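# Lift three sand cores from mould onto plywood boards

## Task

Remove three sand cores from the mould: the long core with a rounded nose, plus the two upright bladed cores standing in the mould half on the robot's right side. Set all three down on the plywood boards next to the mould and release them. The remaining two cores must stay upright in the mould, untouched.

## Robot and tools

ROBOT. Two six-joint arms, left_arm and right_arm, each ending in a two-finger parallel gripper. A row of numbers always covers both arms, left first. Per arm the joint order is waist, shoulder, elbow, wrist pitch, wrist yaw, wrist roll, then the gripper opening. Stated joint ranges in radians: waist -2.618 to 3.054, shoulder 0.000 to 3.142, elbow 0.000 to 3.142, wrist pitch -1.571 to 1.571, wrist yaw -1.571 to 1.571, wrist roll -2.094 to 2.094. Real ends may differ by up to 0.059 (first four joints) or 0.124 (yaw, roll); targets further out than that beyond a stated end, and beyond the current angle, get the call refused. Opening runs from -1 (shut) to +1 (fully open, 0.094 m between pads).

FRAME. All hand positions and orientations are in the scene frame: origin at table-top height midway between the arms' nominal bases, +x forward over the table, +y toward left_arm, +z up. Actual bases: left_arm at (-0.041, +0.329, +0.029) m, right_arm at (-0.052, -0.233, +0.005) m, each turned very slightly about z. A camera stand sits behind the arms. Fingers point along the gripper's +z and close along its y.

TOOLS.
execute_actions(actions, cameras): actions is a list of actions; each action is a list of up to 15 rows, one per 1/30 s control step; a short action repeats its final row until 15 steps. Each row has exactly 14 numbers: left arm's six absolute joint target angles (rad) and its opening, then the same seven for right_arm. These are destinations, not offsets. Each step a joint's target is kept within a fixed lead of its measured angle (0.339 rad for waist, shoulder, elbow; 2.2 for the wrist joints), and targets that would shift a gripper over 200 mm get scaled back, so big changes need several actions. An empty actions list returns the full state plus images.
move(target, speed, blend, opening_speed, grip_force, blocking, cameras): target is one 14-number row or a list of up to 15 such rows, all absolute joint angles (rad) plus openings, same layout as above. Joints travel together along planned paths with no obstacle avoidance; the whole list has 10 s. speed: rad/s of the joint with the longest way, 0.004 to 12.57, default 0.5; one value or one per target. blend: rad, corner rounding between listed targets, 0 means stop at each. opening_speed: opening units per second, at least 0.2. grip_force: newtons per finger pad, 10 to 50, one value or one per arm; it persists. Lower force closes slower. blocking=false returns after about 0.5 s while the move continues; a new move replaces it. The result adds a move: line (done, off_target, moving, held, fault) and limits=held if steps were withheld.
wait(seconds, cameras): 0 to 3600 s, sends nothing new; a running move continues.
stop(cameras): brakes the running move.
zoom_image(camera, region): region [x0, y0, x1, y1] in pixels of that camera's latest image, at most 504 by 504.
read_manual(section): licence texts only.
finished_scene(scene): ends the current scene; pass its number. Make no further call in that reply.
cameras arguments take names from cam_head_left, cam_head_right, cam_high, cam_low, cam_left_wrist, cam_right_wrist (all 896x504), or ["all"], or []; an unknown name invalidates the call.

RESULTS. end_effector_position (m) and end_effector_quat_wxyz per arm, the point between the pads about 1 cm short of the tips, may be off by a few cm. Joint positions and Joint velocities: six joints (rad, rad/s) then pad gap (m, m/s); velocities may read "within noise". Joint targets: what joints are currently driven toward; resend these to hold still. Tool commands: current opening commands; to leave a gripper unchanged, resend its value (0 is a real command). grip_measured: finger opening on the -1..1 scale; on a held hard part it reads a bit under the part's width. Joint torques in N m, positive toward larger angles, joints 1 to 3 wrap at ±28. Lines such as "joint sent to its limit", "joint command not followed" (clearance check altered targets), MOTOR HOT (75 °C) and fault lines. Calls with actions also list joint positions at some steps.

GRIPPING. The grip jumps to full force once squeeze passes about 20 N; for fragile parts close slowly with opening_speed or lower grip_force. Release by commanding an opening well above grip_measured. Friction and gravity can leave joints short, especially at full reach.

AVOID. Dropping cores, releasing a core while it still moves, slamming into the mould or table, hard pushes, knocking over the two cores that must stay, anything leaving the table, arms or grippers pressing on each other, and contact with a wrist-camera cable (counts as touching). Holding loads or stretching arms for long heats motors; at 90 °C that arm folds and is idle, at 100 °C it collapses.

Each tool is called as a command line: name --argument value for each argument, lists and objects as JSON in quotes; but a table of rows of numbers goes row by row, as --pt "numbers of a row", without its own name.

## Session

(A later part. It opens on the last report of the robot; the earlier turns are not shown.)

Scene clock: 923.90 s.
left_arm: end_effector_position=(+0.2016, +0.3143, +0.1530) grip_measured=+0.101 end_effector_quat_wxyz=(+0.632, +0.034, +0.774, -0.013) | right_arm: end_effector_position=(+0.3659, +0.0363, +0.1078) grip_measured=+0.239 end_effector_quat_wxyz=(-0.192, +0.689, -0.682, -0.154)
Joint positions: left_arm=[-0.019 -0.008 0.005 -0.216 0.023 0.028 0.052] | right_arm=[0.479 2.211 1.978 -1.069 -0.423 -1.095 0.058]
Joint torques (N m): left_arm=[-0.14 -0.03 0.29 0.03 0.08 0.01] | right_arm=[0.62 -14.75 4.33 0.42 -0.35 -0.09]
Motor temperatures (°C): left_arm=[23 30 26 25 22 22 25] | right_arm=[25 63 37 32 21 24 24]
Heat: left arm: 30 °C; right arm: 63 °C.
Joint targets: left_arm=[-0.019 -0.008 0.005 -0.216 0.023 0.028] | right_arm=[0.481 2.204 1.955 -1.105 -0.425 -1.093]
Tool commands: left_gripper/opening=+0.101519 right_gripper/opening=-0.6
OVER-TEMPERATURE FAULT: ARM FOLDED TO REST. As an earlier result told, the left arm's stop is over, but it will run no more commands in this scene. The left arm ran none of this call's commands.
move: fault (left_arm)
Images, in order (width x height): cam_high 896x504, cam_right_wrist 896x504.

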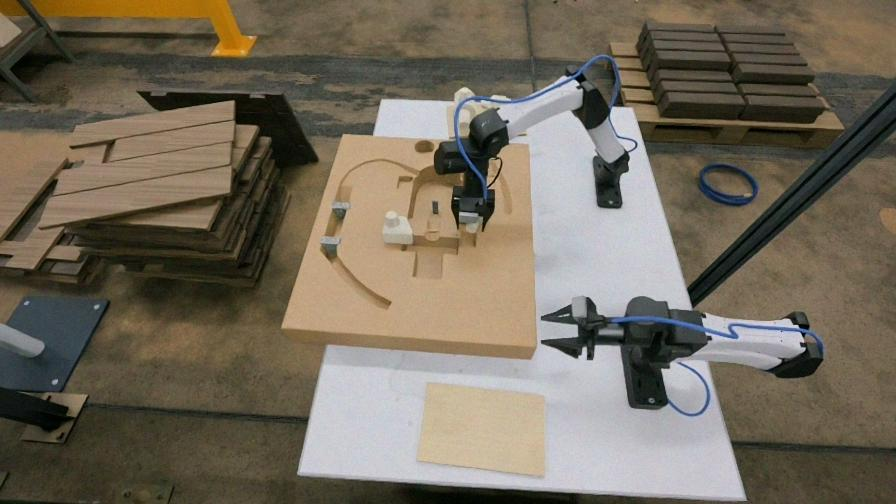

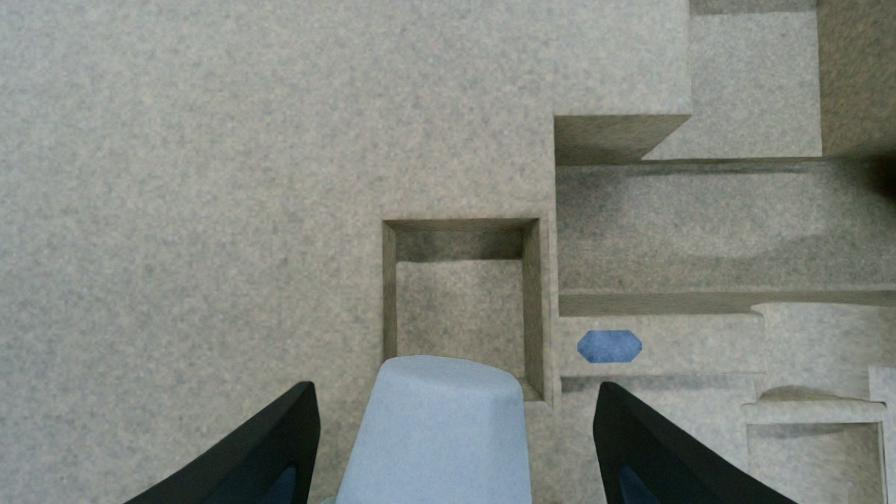

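move --pt "-0.019 -0.008 0.005 -0.216 0.023 0.028 0.1 0.481 2.204 1.955 -1.105 -0.425 -1.093 0.6" --pt "-0.019 -0.008 0.005 -0.216 0.023 0.028 0.1 0.481 2.204 2.1 -1.2 -0.425 -1.093 0.6" --pt "-0.019 -0.008 0.005 -0.216 0.023 0.028 0.1 0.579 2.32 2.345 -1.48 -0.18 -1.03 0.6" --speed 0.4 --cameras '["cam_right_wrist"]'

Scene clock: 954.10 s.
left_arm: end_effector_position=(+0.2016, +0.3143, +0.1530) grip_measured=+0.101 end_effector_quat_wxyz=(+0.632, +0.034, +0.774, -0.013) | right_arm: end_effector_position=(+0.3383, +0.0307, +0.1396) grip_measured=+0.598 end_effector_quat_wxyz=(-0.086, +0.706, -0.699, -0.074)
Joint positions: left_arm=[-0.019 -0.008 0.005 -0.216 0.023 0.028 0.052] | right_arm=[0.576 2.295 2.32 -1.467 -0.188 -1.042 0.075]
Joint torques (N m): left_arm=[-0.09 -0.03 0.36 0.02 0.07 0.01] | right_arm=[0.64 -11.75 7.56 0.43 -0.05 0.08]
Motor temperatures (°C): left_arm=[23 29 26 25 22 22 25] | right_arm=[25 63 36 31 21 24 24]
Heat: left arm: 29 °C; right arm: 63 °C.
Joint targets: left_arm=[-0.019 -0.008 0.005 -0.216 0.023 0.028] | right_arm=[0.579 2.320 2.345 -1.480 -0.180 -1.030]
Tool commands: left_gripper/opening=+0.101519 right_gripper/opening=+0.6
OVER-TEMPERATURE FAULT: ARM FOLDED TO REST. As an earlier result told, the left arm's stop is over, but it will run no more commands in this scene. The left arm ran none of this call's commands.
move: fault (left_arm)

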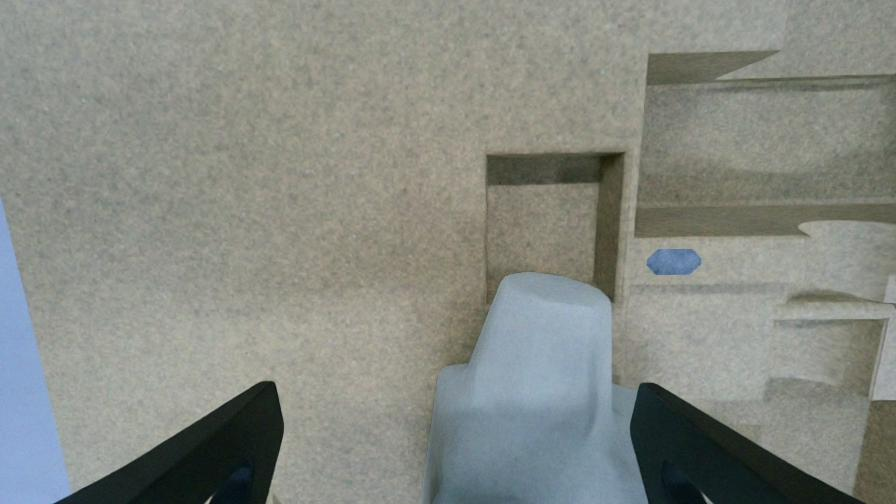

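move --pt "-0.019 -0.008 0.005 -0.216 0.023 0.028 0.1 0.585 2.39 2.455 -1.5 -0.18 -1.03 0.75" --pt "-0.019 -0.008 0.005 -0.216 0.023 0.028 0.1 0.585 2.475 2.455 -1.445 -0.18 -1.03 0.75" --speed 0.25 --blend 0.03 --cameras '["cam_right_wrist","cam_low"]'

Scene clock: 970.00 s.
left_arm: end_effector_position=(+0.2016, +0.3143, +0.1530) grip_measured=+0.101 end_effector_quat_wxyz=(+0.632, +0.034, +0.774, -0.013) | right_arm: end_effector_position=(+0.3570, +0.0433, +0.0960) grip_measured=+0.748 end_effector_quat_wxyz=(-0.066, +0.707, -0.700, -0.079)
Joint positions: left_arm=[-0.019 -0.008 0.005 -0.216 0.023 0.028 0.052] | right_arm=[0.579 2.458 2.436 -1.461 -0.187 -1.042 0.082]
Joint torques (N m): left_arm=[-0.1 0.05 0.34 0.04 0.08 0.01] | right_arm=[0.92 -13.78 7.05 0.61 -0.11 0.05]
Motor temperatures (°C): left_arm=[23 29 26 25 22 22 25] | right_arm=[25 62 37 31 21 24 23]
Heat: left arm: 29 °C; right arm: 62 °C.
Joint targets: left_arm=[-0.019 -0.008 0.005 -0.216 0.023 0.028] | right_arm=[0.585 2.475 2.455 -1.445 -0.180 -1.030]
Tool commands: left_gripper/opening=+0.101519 right_gripper/opening=+0.75
OVER-TEMPERATURE FAULT: ARM FOLDED TO REST. As an earlier result told, the left arm's stop is over, but it will run no more commands in this scene. The left arm ran none of this call's commands.
move: fault (left_arm)
Images, in order (width x height): cam_low 896x504, cam_right_wrist 896x504.

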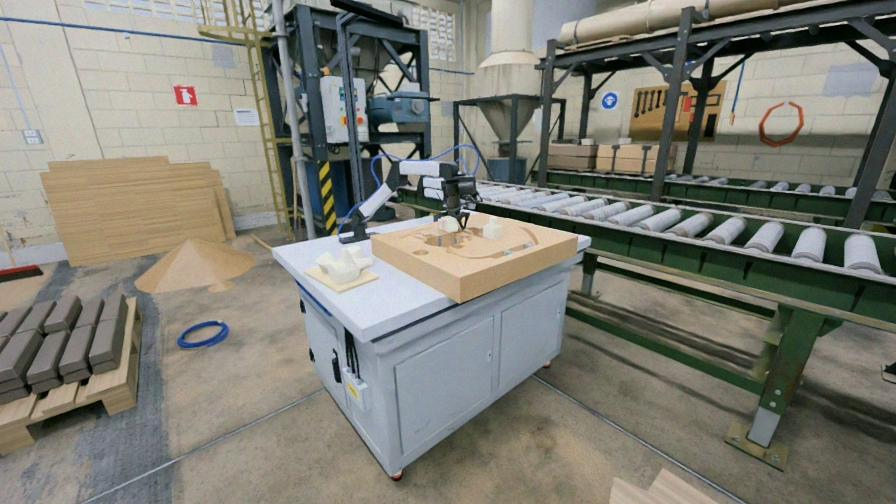

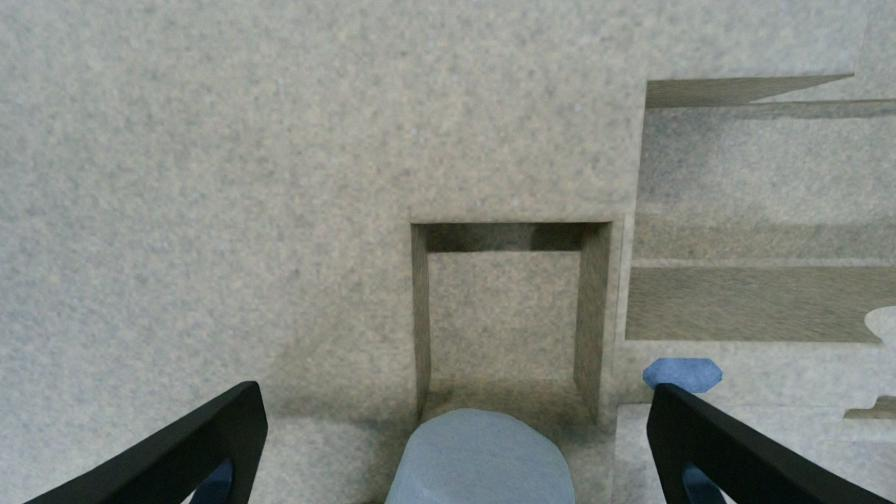

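move --pt "-0.019 -0.008 0.005 -0.216 0.023 0.028 0.1 0.585 2.475 2.455 -1.4 -0.18 -1.03 0.75" --pt "-0.019 -0.008 0.005 -0.216 0.023 0.028 0.1 0.585 2.475 2.455 -1.4 -0.18 -1.03 -0.5" --speed 0.25 --opening_speed 0.5 --cameras '["cam_right_wrist"]'

Scene clock: 978.30 s.
left_arm: end_effector_position=(+0.2016, +0.3143, +0.1530) grip_measured=+0.101 end_effector_quat_wxyz=(+0.632, +0.034, +0.774, -0.013) | right_arm: end_effector_position=(+0.3659, +0.0515, +0.0977) grip_measured=-0.394 end_effector_quat_wxyz=(-0.089, +0.708, -0.697, -0.071)
Joint positions: left_arm=[-0.019 -0.008 0.005 -0.216 0.023 0.028 0.052] | right_arm=[0.586 2.458 2.437 -1.413 -0.183 -1.037 0.028]
Joint torques (N m): left_arm=[-0.09 0.03 0.38 0.04 0.07 0.02] | right_arm=[0.29 -13.81 7.08 0.65 -0.14 0.01]
Motor temperatures (°C): left_arm=[23 29 25 25 22 22 25] | right_arm=[25 62 37 31 21 24 23]
Heat: left arm: 29 °C; right arm: 62 °C.
Joint targets: left_arm=[-0.019 -0.008 0.005 -0.216 0.023 0.028] | right_arm=[0.585 2.475 2.455 -1.400 -0.180 -1.030]
Tool commands: left_gripper/opening=+0.101519 right_gripper/opening=-0.5
OVER-TEMPERATURE FAULT: ARM FOLDED TO REST. As an earlier result told, the left arm's stop is over, but it will run no more commands in this scene. The left arm ran none of this call's commands.
move: fault (left_arm)

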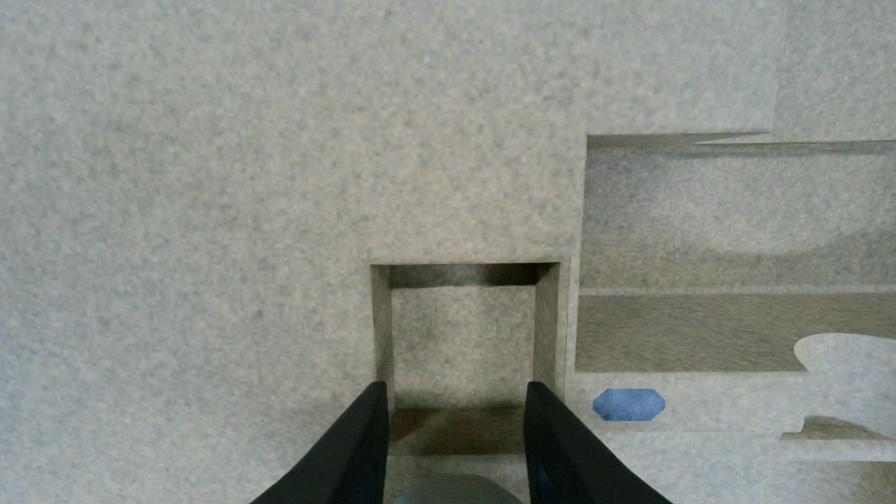

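move --pt "-0.019 -0.008 0.005 -0.216 0.023 0.028 0.1 0.585 2.475 2.455 -1.4 -0.18 -1.03 0.2" --pt "-0.019 -0.008 0.005 -0.216 0.023 0.028 0.1 0.573 2.475 2.455 -1.43 -0.18 -1.04 0.2" --pt "-0.019 -0.008 0.005 -0.216 0.023 0.028 0.1 0.573 2.475 2.455 -1.43 -0.18 -1.04 -0.5" --speed 0.25 --opening_speed 0.6 --cameras '["cam_right_wrist"]'

Scene clock: 990.20 s.
left_arm: end_effector_position=(+0.2016, +0.3143, +0.1530) grip_measured=+0.101 end_effector_quat_wxyz=(+0.632, +0.034, +0.774, -0.013) | right_arm: end_effector_position=(+0.3660, +0.0475, +0.0974) grip_measured=-0.374 end_effector_quat_wxyz=(-0.085, +0.705, -0.700, -0.073)
Joint positions: left_arm=[-0.019 -0.008 0.005 -0.216 0.023 0.028 0.052] | right_arm=[0.578 2.458 2.437 -1.422 -0.185 -1.037 0.029]
Joint torques (N m): left_arm=[-0.13 0.05 0.49 0.02 0.06 0.01] | right_arm=[-0.23 -13.81 7.09 0.47 -0.11 -0.11]
Motor temperatures (°C): left_arm=[23 29 25 25 22 22 25] | right_arm=[25 63 38 31 21 24 23]
Heat: left arm: 29 °C; right arm: 63 °C.
Joint targets: left_arm=[-0.019 -0.008 0.005 -0.216 0.023 0.028] | right_arm=[0.573 2.475 2.455 -1.430 -0.180 -1.040]
Tool commands: left_gripper/opening=+0.101519 right_gripper/opening=-0.5
OVER-TEMPERATURE FAULT: ARM FOLDED TO REST. As an earlier result told, the left arm's stop is over, but it will run no more commands in this scene. The left arm ran none of this call's commands.
move: fault (left_arm)

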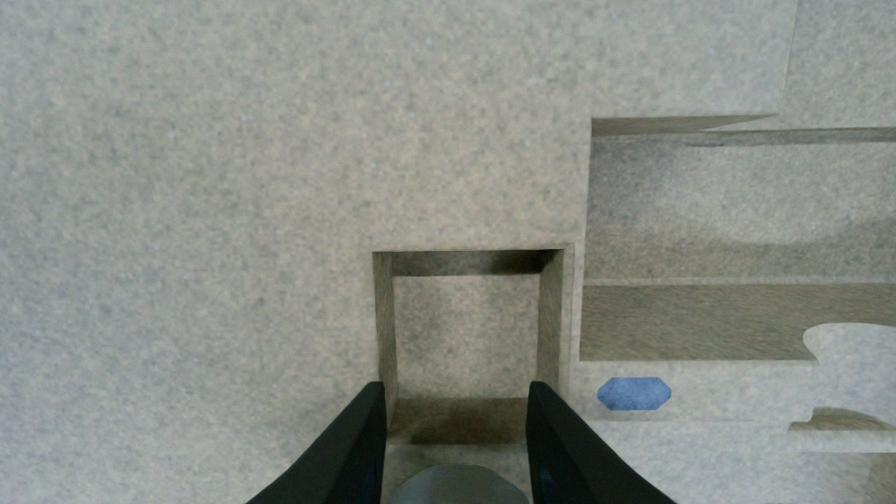

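move --pt "-0.019 -0.008 0.005 -0.216 0.023 0.028 0.1 0.573 2.475 2.455 -1.43 -0.18 -1.04 0.2" --pt "-0.019 -0.008 0.005 -0.216 0.023 0.028 0.1 0.561 2.475 2.455 -1.454 -0.18 -1.052 0.2" --pt "-0.019 -0.008 0.005 -0.216 0.023 0.028 0.1 0.561 2.475 2.455 -1.454 -0.18 -1.052 -0.5" --speed 0.25 --opening_speed 0.6 --cameras '["cam_right_wrist"]'

Scene clock: 998.23 s.
left_arm: end_effector_position=(+0.2016, +0.3143, +0.1530) grip_measured=+0.101 end_effector_quat_wxyz=(+0.632, +0.034, +0.774, -0.013) | right_arm: end_effector_position=(+0.3661, +0.0399, +0.0982) grip_measured=-0.381 end_effector_quat_wxyz=(-0.078, +0.704, -0.703, -0.072)
Joint positions: left_arm=[-0.019 -0.008 0.005 -0.216 0.023 0.028 0.052] | right_arm=[0.567 2.458 2.444 -1.444 -0.179 -1.045 0.029]
Joint torques (N m): left_arm=[-0.08 -0.02 0.4 0.04 0.07 0.01] | right_arm=[-0.27 -13.78 6.52 0.4 -0.17 -0.14]
Motor temperatures (°C): left_arm=[23 29 25 25 22 22 25] | right_arm=[25 63 39 30 21 24 24]
Heat: left arm: 29 °C; right arm: 63 °C.
Joint targets: left_arm=[-0.019 -0.008 0.005 -0.216 0.023 0.028] | right_arm=[0.561 2.475 2.455 -1.454 -0.180 -1.052]
Tool commands: left_gripper/opening=+0.101519 right_gripper/opening=-0.5
OVER-TEMPERATURE FAULT: ARM FOLDED TO REST. As an earlier result told, the left arm's stop is over, but it will run no more commands in this scene. The left arm ran none of this call's commands.
move: fault (left_arm)

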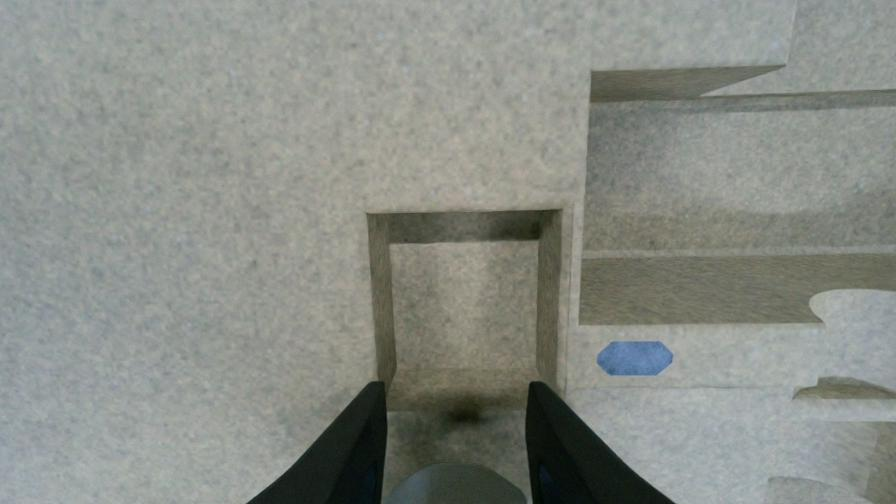

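move --target '[-0.019,-0.008,0.005,-0.216,0.023,0.028,0.1,0.481,2.215,2.34,-1.38,-0.425,-1.093,-0.5]' --speed 0.12 --cameras '["cam_right_wrist","cam_high","cam_head_left","cam_low"]'

zoom_image --camera "cam_low" --region '[380, 140, 560, 300]'

Scene clock: 1007.93 s.
left_arm: end_effector_position=(+0.2016, +0.3143, +0.1530) grip_measured=+0.101 end_effector_quat_wxyz=(+0.632, +0.034, +0.774, -0.013) | right_arm: end_effector_position=(+0.3588, +0.0339, +0.1699) grip_measured=-0.381 end_effector_quat_wxyz=(-0.172, +0.685, -0.691, -0.154)
Joint positions: left_arm=[-0.019 -0.008 0.005 -0.216 0.023 0.028 0.052] | right_arm=[0.486 2.271 2.341 -1.406 -0.406 -1.078 0.029]
Joint torques (N m): left_arm=[-0.12 0.01 0.29 0.03 0.08 0.03] | right_arm=[-0.1 -19.73 5.67 0.93 -0.51 -0.24]
Motor temperatures (°C): left_arm=[23 29 25 25 22 22 25] | right_arm=[25 65 38 30 21 24 24]
Heat: left arm: 29 °C; right arm: 65 °C.
Joint targets: left_arm=[-0.019 -0.008 0.005 -0.216 0.023 0.028] | right_arm=[0.481 2.215 2.340 -1.380 -0.425 -1.093]
Tool commands: left_gripper/opening=+0.101519 right_gripper/opening=-0.5
OVER-TEMPERATURE FAULT: ARM FOLDED TO REST. As an earlier result told, the left arm's stop is over, but it will run no more commands in this scene. The left arm ran none of this call's commands.
move: fault (left_arm), off_target (right_arm); right_arm: the shoulder is farthest, 0.056 rad from its target
Images, in order (width x height): cam_head_left 896x504, cam_high 896x504, cam_low 896x504, cam_right_wrist 896x504.

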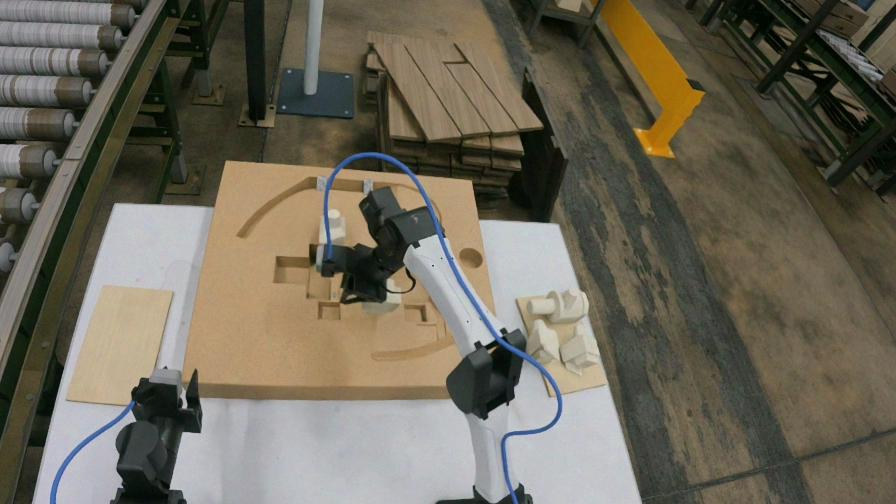

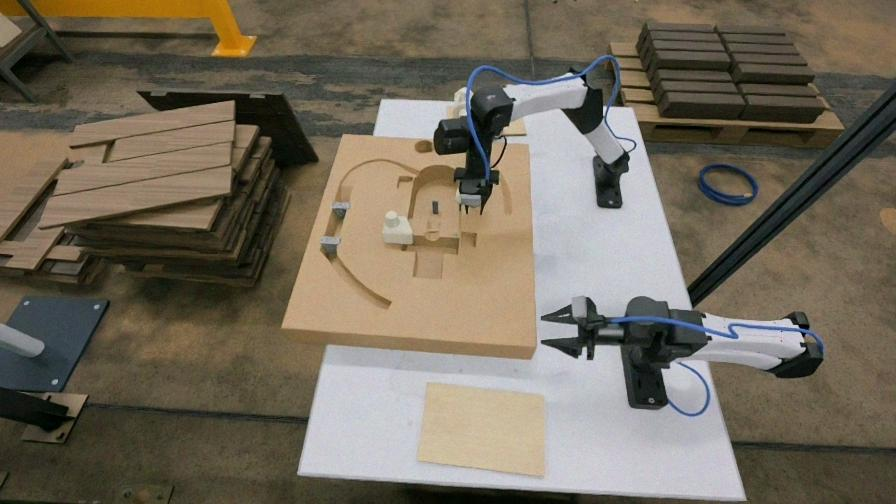

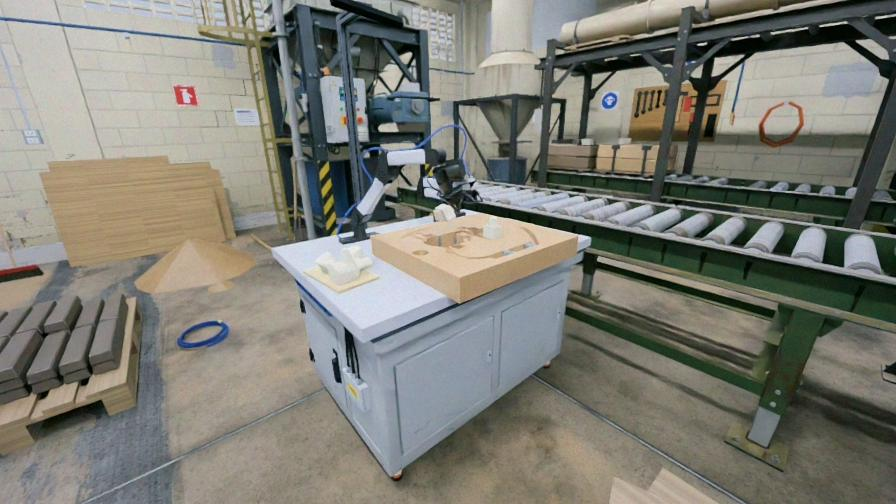

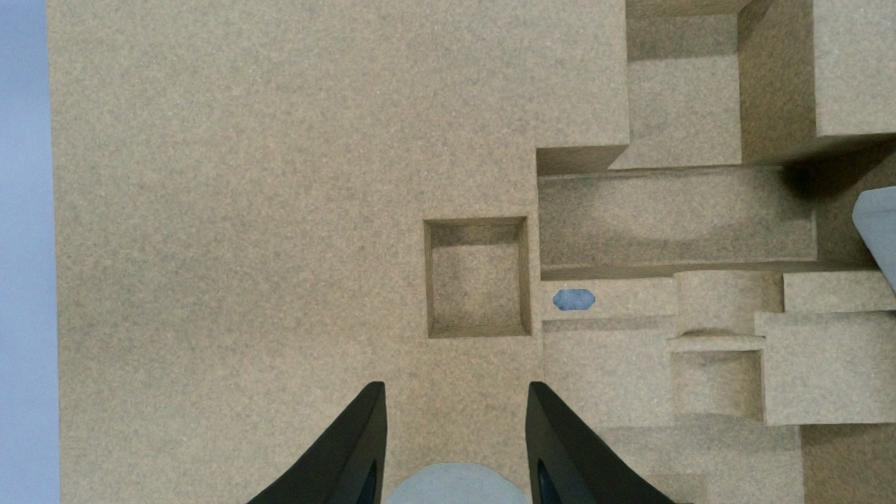

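Scaled by 2.800 from the camera's image (finer frame: 1280x720).

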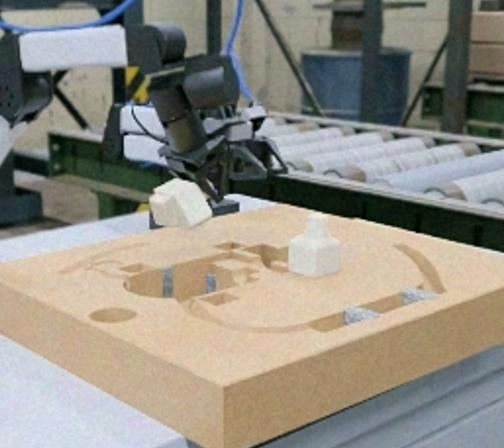

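move --target '[-0.019,-0.008,0.005,-0.216,0.023,0.028,0.1,0.481,2.215,2.34,-1.38,-0.425,-1.093,-0.5]' --grip_force 20 --cameras '["cam_low"]'

zoom_image --camera "cam_low" --region '[410, 170, 530, 260]'

move --target '[-0.019,-0.008,0.005,-0.216,0.023,0.028,0.1,0.481,2.215,2.34,-1.38,-0.425,-1.093,-0.5]' --grip_force 12 --cameras '["cam_low"]'

zoom_image --camera "cam_low" --region '[410, 170, 530, 260]'

Scene clock: 1017.73 s.
left_arm: end_effector_position=(+0.2016, +0.3143, +0.1530) grip_measured=+0.101 end_effector_quat_wxyz=(+0.632, +0.034, +0.774, -0.013) | right_arm: end_effector_position=(+0.3585, +0.0350, +0.1813) grip_measured=-0.498 end_effector_quat_wxyz=(-0.187, +0.686, -0.686, -0.154)
Joint positions: left_arm=[-0.019 -0.008 0.005 -0.216 0.023 0.028 0.052] | right_arm=[0.485 2.249 2.341 -1.398 -0.417 -1.079 0.024]
Joint torques (N m): left_arm=[-0.09 0.02 0.43 0.02 0.08 0.03] | right_arm=[-0.13 -17.44 5.61 0.95 -0.39 -0.26]
Motor temperatures (°C): left_arm=[23 29 25 25 22 22 25] | right_arm=[25 70 38 30 21 24 24]
Heat: left arm: 29 °C; right arm: 70 °C.
Joint targets: left_arm=[-0.019 -0.008 0.005 -0.216 0.023 0.028] | right_arm=[0.481 2.215 2.340 -1.380 -0.425 -1.093]
Tool commands: left_gripper/opening=+0.101519 right_gripper/opening=-0.5
OVER-TEMPERATURE FAULT: ARM FOLDED TO REST. As an earlier result told, the left arm's stop is over, but it will run no more commands in this scene. The left arm ran none of this call's commands.
grip_force (N): 20, 20
move: fault (left_arm)

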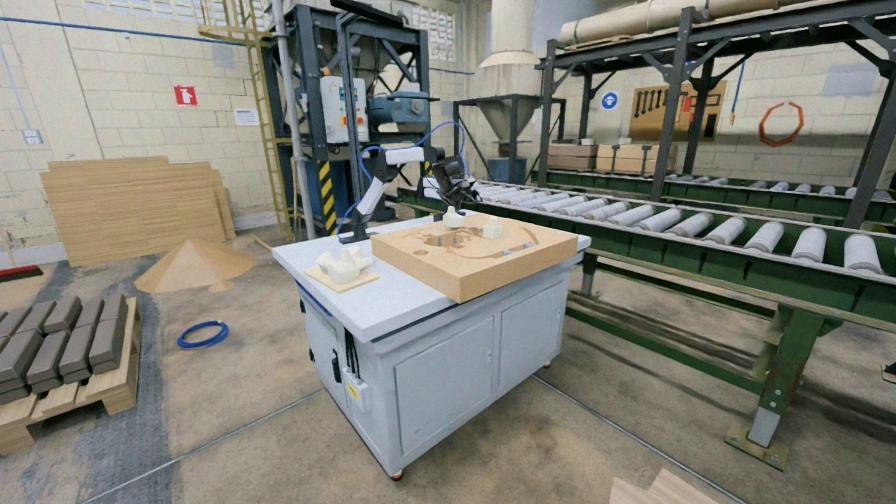

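Scaled by 4.200 from the camera's image (finer frame: 1280x720).

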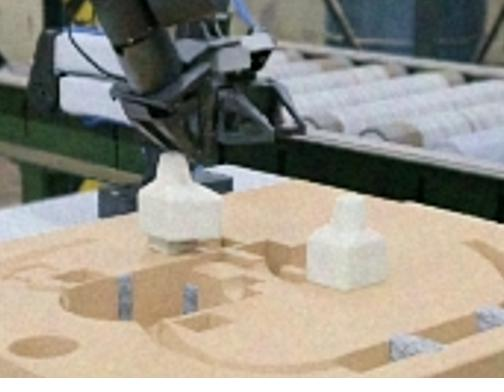

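Scene clock: 1018.23 s.
left_arm: end_effector_position=(+0.2016, +0.3143, +0.1530) grip_measured=+0.101 end_effector_quat_wxyz=(+0.632, +0.034, +0.774, -0.013) | right_arm: end_effector_position=(+0.3585, +0.0350, +0.1814) grip_measured=-0.498 end_effector_quat_wxyz=(-0.187, +0.686, -0.686, -0.154)
Joint positions: left_arm=[-0.019 -0.008 0.005 -0.216 0.023 0.028 0.052] | right_arm=[0.485 2.249 2.341 -1.398 -0.417 -1.079 0.024]
Joint torques (N m): left_arm=[-0.14 0.01 0.32 0.05 0.08 0.01] | right_arm=[0.01 -17.35 5.74 0.9 -0.37 -0.22]
Motor temperatures (°C): left_arm=[23 29 25 25 22 22 25] | right_arm=[25 70 38 30 21 24 24]
Heat: left arm: 29 °C; right arm: 70 °C.
Joint targets: left_arm=[-0.019 -0.008 0.005 -0.216 0.023 0.028] | right_arm=[0.481 2.215 2.340 -1.380 -0.425 -1.093]
Tool commands: left_gripper/opening=+0.101519 right_gripper/opening=-0.5
OVER-TEMPERATURE FAULT: ARM FOLDED TO REST. As an earlier result told, the left arm's stop is over, but it will run no more commands in this scene. The left arm ran none of this call's commands.
grip_force (N): 12, 12
move: fault (left_arm)

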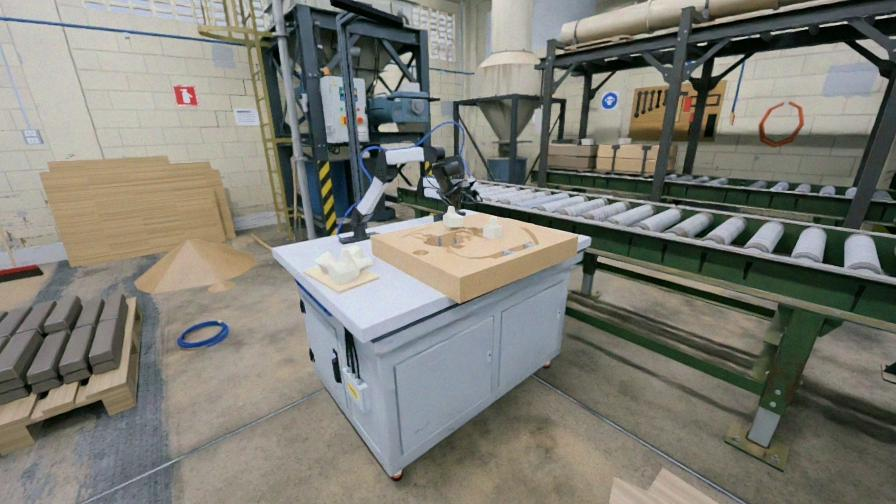

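Scaled by 4.200 from the camera's image (finer frame: 1280x720).

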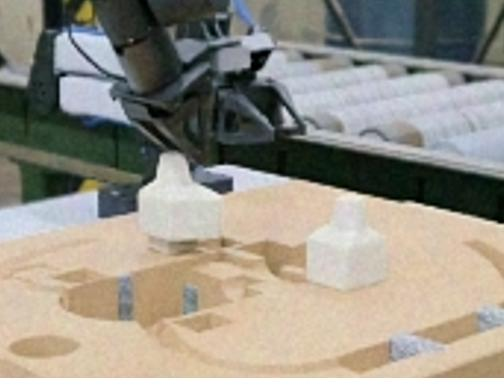

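move --target '[-0.019,-0.008,0.005,-0.216,0.023,0.028,0.1,0.481,2.1,2.34,-1.36,-0.425,-1.093,0.3]' --grip_force 50 --cameras '["cam_right_wrist","cam_high","cam_low"]'

zoom_image --camera "cam_high" --region '[370, 140, 550, 290]'

zoom_image --camera "cam_low" --region '[410, 170, 530, 260]'

Scene clock: 1023.93 s.
left_arm: end_effector_position=(+0.2016, +0.3143, +0.1530) grip_measured=+0.101 end_effector_quat_wxyz=(+0.632, +0.034, +0.774, -0.013) | right_arm: end_effector_position=(+0.3512, +0.0314, +0.2483) grip_measured=+0.298 end_effector_quat_wxyz=(-0.262, +0.688, -0.664, -0.126)
Joint positions: left_arm=[-0.019 -0.008 0.005 -0.216 0.023 0.028 0.052] | right_arm=[0.484 2.108 2.341 -1.374 -0.417 -1.079 0.061]
Joint torques (N m): left_arm=[-0.06 0.02 0.39 0.03 0.09 0.01] | right_arm=[0.21 -13.57 5.49 1.17 -0.34 -0.21]
Motor temperatures (°C): left_arm=[23 29 25 25 22 22 25] | right_arm=[25 72 38 30 21 24 24]
Heat: left arm: 29 °C; right arm: 72 °C.
Joint targets: left_arm=[-0.019 -0.008 0.005 -0.216 0.023 0.028] | right_arm=[0.481 2.100 2.340 -1.360 -0.425 -1.093]
Tool commands: left_gripper/opening=+0.101519 right_gripper/opening=+0.3
OVER-TEMPERATURE FAULT: ARM FOLDED TO REST. As an earlier result told, the left arm's stop is over, but it will run no more commands in this scene. The left arm ran none of this call's commands.
move: fault (left_arm)
Images, in order (width x height): cam_high 896x504, cam_low 896x504, cam_right_wrist 896x504.

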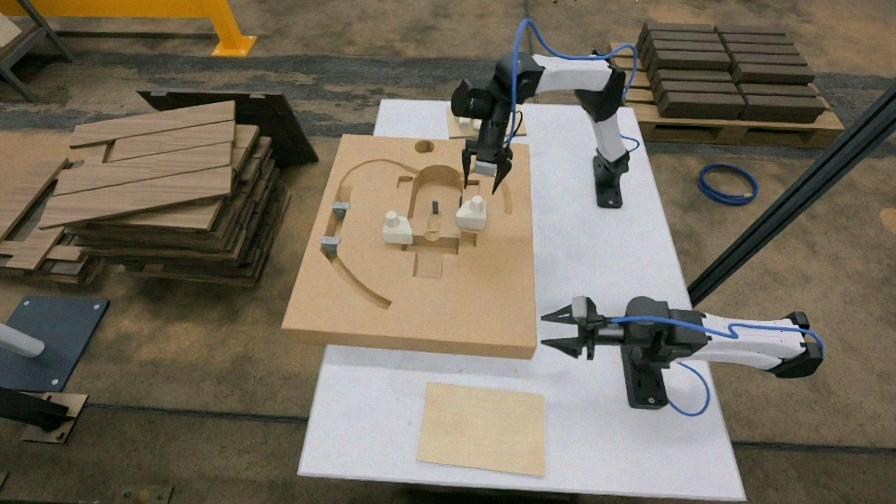

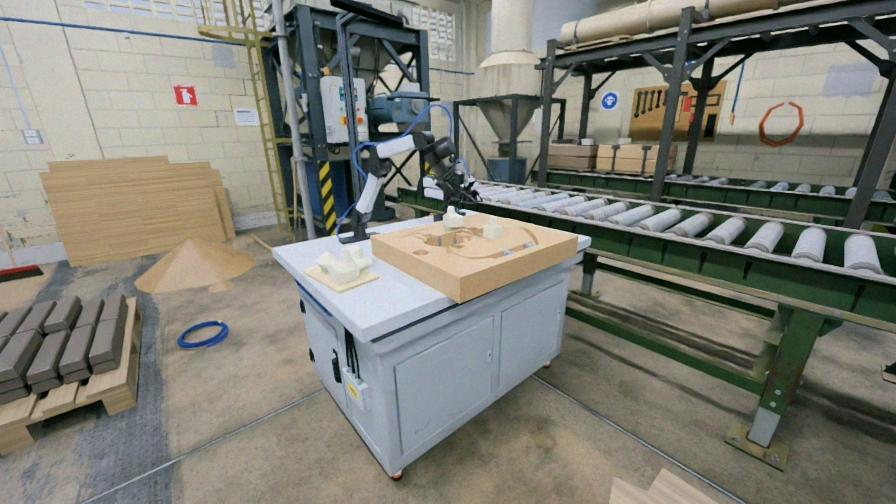

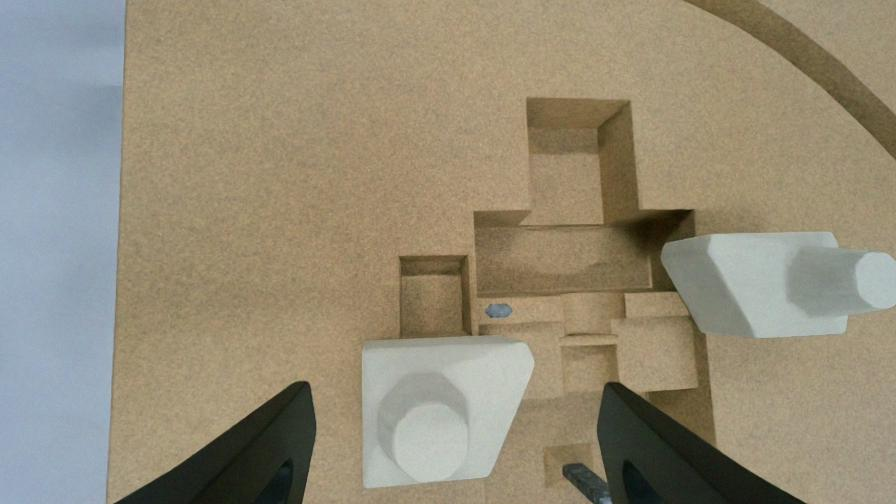

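Scaled by 2.800 from the camera's image (finer frame: 1280x720).

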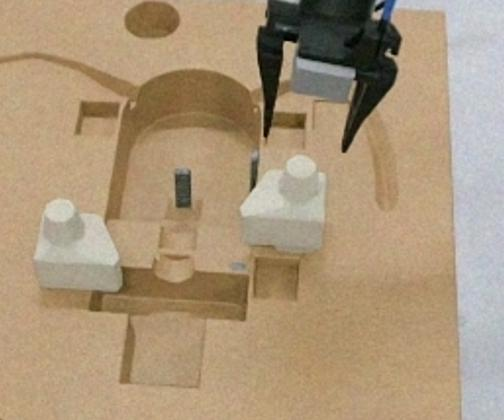

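Scaled by 4.200 from the camera's image (finer frame: 1280x720).

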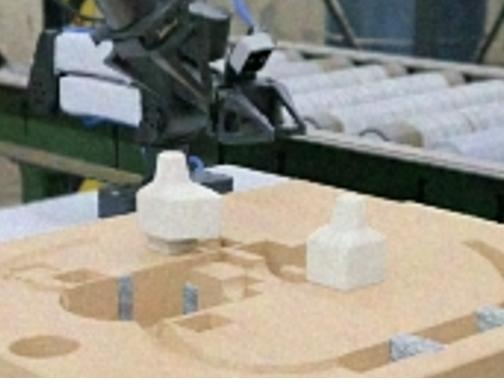

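move --pt "-0.019 -0.008 0.005 -0.216 0.023 0.028 0.1 0.432 2.10 2.172 -1.3 -0.425 -1.141 0.4" --pt "-0.019 -0.008 0.005 -0.216 0.023 0.028 0.1 0.432 2.16 2.172 -1.3 -0.425 -1.141 0.4" --speed 0.4 --blend 0.03 --cameras '["cam_right_wrist"]'

Scene clock: 1042.23 s.
left_arm: end_effector_position=(+0.2016, +0.3143, +0.1530) grip_measured=+0.101 end_effector_quat_wxyz=(+0.632, +0.034, +0.774, -0.013) | right_arm: end_effector_position=(+0.3596, +0.0094, +0.1859) grip_measured=+0.398 end_effector_quat_wxyz=(-0.206, +0.686, -0.684, -0.140)
Joint positions: left_arm=[-0.019 -0.008 0.005 -0.216 0.023 0.028 0.052] | right_arm=[0.435 2.143 2.178 -1.317 -0.417 -1.126 0.066]
Joint torques (N m): left_arm=[-0.08 0.03 0.29 0.04 0.09 0.01] | right_arm=[0.08 -11.55 5.44 0.93 -0.39 -0.22]
Motor temperatures (°C): left_arm=[23 29 25 25 22 22 25] | right_arm=[25 72 37 31 21 24 23]
Heat: left arm: 29 °C; right arm: 72 °C.
Joint targets: left_arm=[-0.019 -0.008 0.005 -0.216 0.023 0.028] | right_arm=[0.432 2.160 2.172 -1.300 -0.425 -1.141]
Tool commands: left_gripper/opening=+0.101519 right_gripper/opening=+0.4
OVER-TEMPERATURE FAULT: ARM FOLDED TO REST. As an earlier result told, the left arm's stop is over, but it will run no more commands in this scene. The left arm ran none of this call's commands.
move: fault (left_arm)

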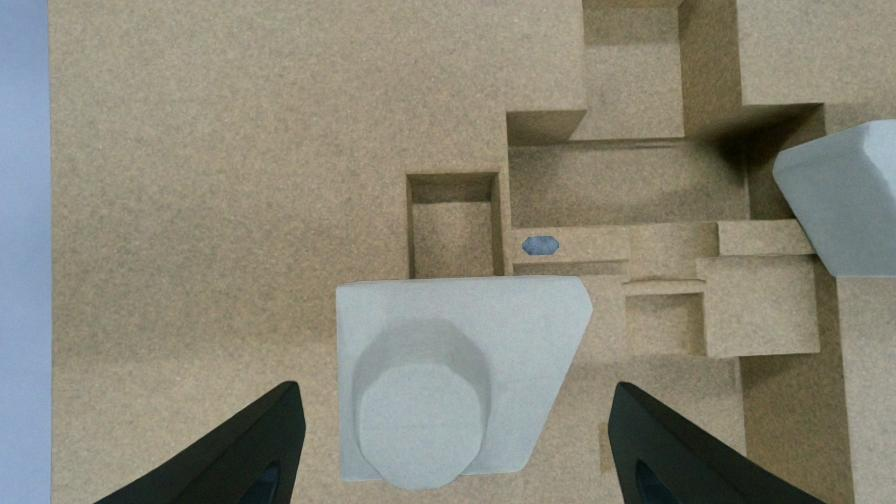

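move --pt "-0.019 -0.008 0.005 -0.216 0.023 0.028 0.1 0.43 2.239 2.172 -1.325 -0.425 -1.141 0.4" --pt "-0.019 -0.008 0.005 -0.216 0.023 0.028 0.1 0.43 2.239 2.172 -1.325 -0.425 -1.141 -0.4" --speed 0.25 --opening_speed 0.7 --cameras '["cam_right_wrist","cam_low"]'

zoom_image --camera "cam_low" --region '[410, 170, 530, 260]'

Scene clock: 1057.07 s.
left_arm: end_effector_position=(+0.2016, +0.3143, +0.1530) grip_measured=+0.101 end_effector_quat_wxyz=(+0.632, +0.034, +0.774, -0.013) | right_arm: end_effector_position=(+0.3661, +0.0117, +0.1604) grip_measured=-0.091 end_effector_quat_wxyz=(-0.188, +0.681, -0.689, -0.161)
Joint positions: left_arm=[-0.019 -0.008 0.005 -0.216 0.023 0.028 0.052] | right_arm=[0.425 2.21 2.188 -1.31 -0.444 -1.129 0.043]
Joint torques (N m): left_arm=[-0.06 0.08 0.34 0.04 0.06 0] | right_arm=[0.84 -10.8 4.64 0.56 -0.1 -0.2]
Motor temperatures (°C): left_arm=[23 29 25 25 22 22 25] | right_arm=[25 69 37 31 21 24 23]
Heat: left arm: 29 °C; right arm: 69 °C.
Joint targets: left_arm=[-0.019 -0.008 0.005 -0.216 0.023 0.028] | right_arm=[0.430 2.239 2.172 -1.325 -0.425 -1.141]
Tool commands: left_gripper/opening=+0.101519 right_gripper/opening=-0.4
OVER-TEMPERATURE FAULT: ARM FOLDED TO REST. As an earlier result told, the left arm's stop is over, but it will run no more commands in this scene. The left arm ran none of this call's commands.
move: fault (left_arm)
Images, in order (width x height): cam_low 896x504, cam_right_wrist 896x504.

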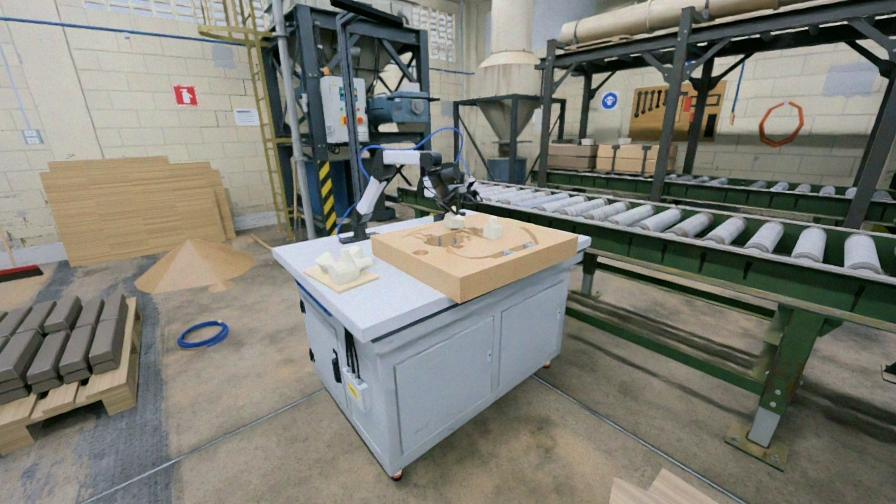

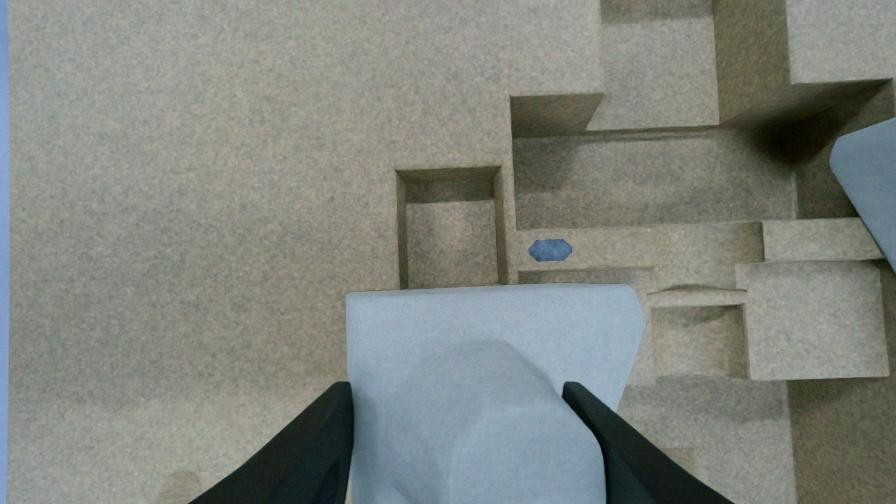

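Scaled by 4.200 from the camera's image (finer frame: 1280x720).

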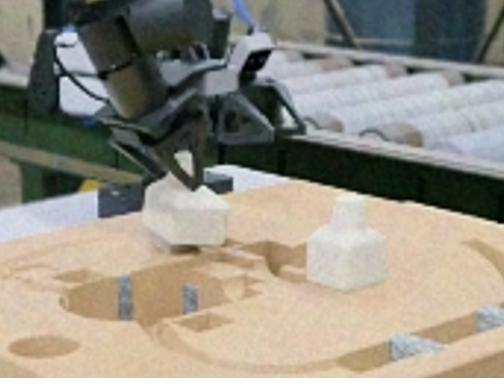

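move --pt "-0.019 -0.008 0.005 -0.216 0.023 0.028 0.1 0.43 2.21 2.172 -1.325 -0.425 -1.141 0.15" --pt "-0.019 -0.008 0.005 -0.216 0.023 0.028 0.1 0.425 2.195 2.172 -1.335 -0.425 -1.13 0.15" --pt "-0.019 -0.008 0.005 -0.216 0.023 0.028 0.1 0.425 2.195 2.172 -1.335 -0.425 -1.13 -0.5" --speed 0.25 --opening_speed 0.6 --cameras '["cam_right_wrist","cam_low"]'

zoom_image --camera "cam_low" --region '[410, 170, 530, 260]'

Scene clock: 1065.80 s.
left_arm: end_effector_position=(+0.2016, +0.3143, +0.1530) grip_measured=+0.101 end_effector_quat_wxyz=(+0.632, +0.034, +0.774, -0.013) | right_arm: end_effector_position=(+0.3671, +0.0111, +0.1605) grip_measured=-0.068 end_effector_quat_wxyz=(-0.190, +0.682, -0.689, -0.157)
Joint positions: left_arm=[-0.019 -0.008 0.005 -0.216 0.023 0.028 0.052] | right_arm=[0.425 2.208 2.186 -1.305 -0.438 -1.13 0.044]
Joint torques (N m): left_arm=[-0.09 -0.05 0.34 0.05 0.07 0.02] | right_arm=[0.27 -14.99 4.89 0.46 -0.17 -0.09]
Motor temperatures (°C): left_arm=[23 29 25 25 22 22 25] | right_arm=[25 68 36 30 21 24 23]
Heat: left arm: 29 °C; right arm: 68 °C.
Joint targets: left_arm=[-0.019 -0.008 0.005 -0.216 0.023 0.028] | right_arm=[0.425 2.195 2.172 -1.335 -0.425 -1.130]
Tool commands: left_gripper/opening=+0.101519 right_gripper/opening=-0.5
OVER-TEMPERATURE FAULT: ARM FOLDED TO REST. As an earlier result told, the left arm's stop is over, but it will run no more commands in this scene. The left arm ran none of this call's commands.
move: fault (left_arm)
Images, in order (width x height): cam_low 896x504, cam_right_wrist 896x504.

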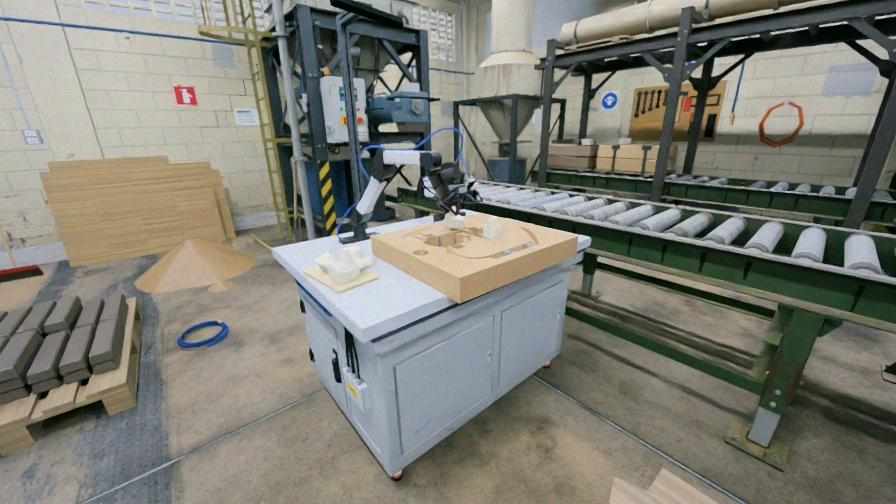

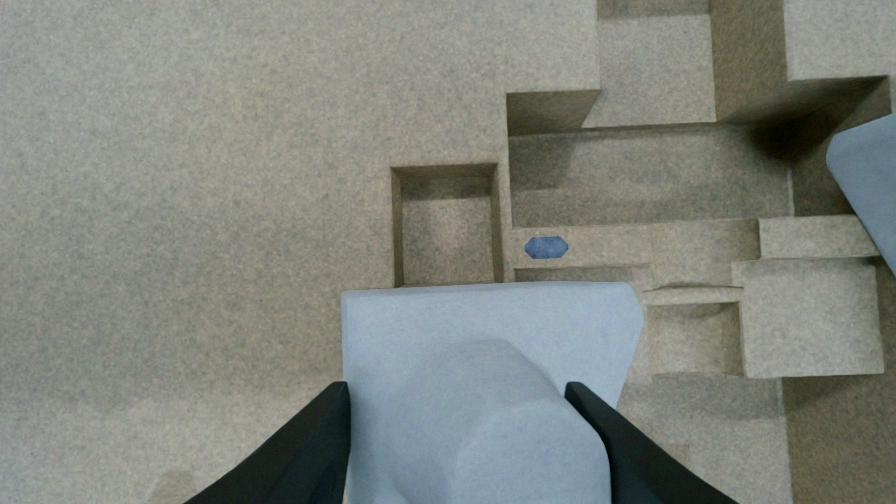

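Scaled by 4.200 from the camera's image (finer frame: 1280x720).

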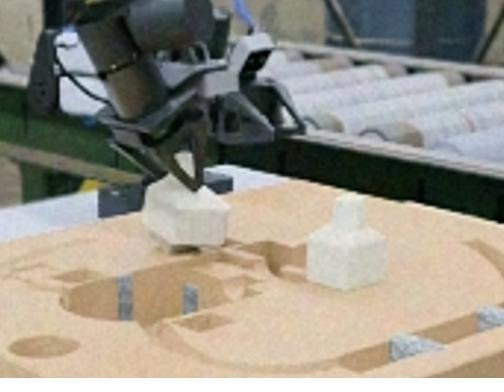

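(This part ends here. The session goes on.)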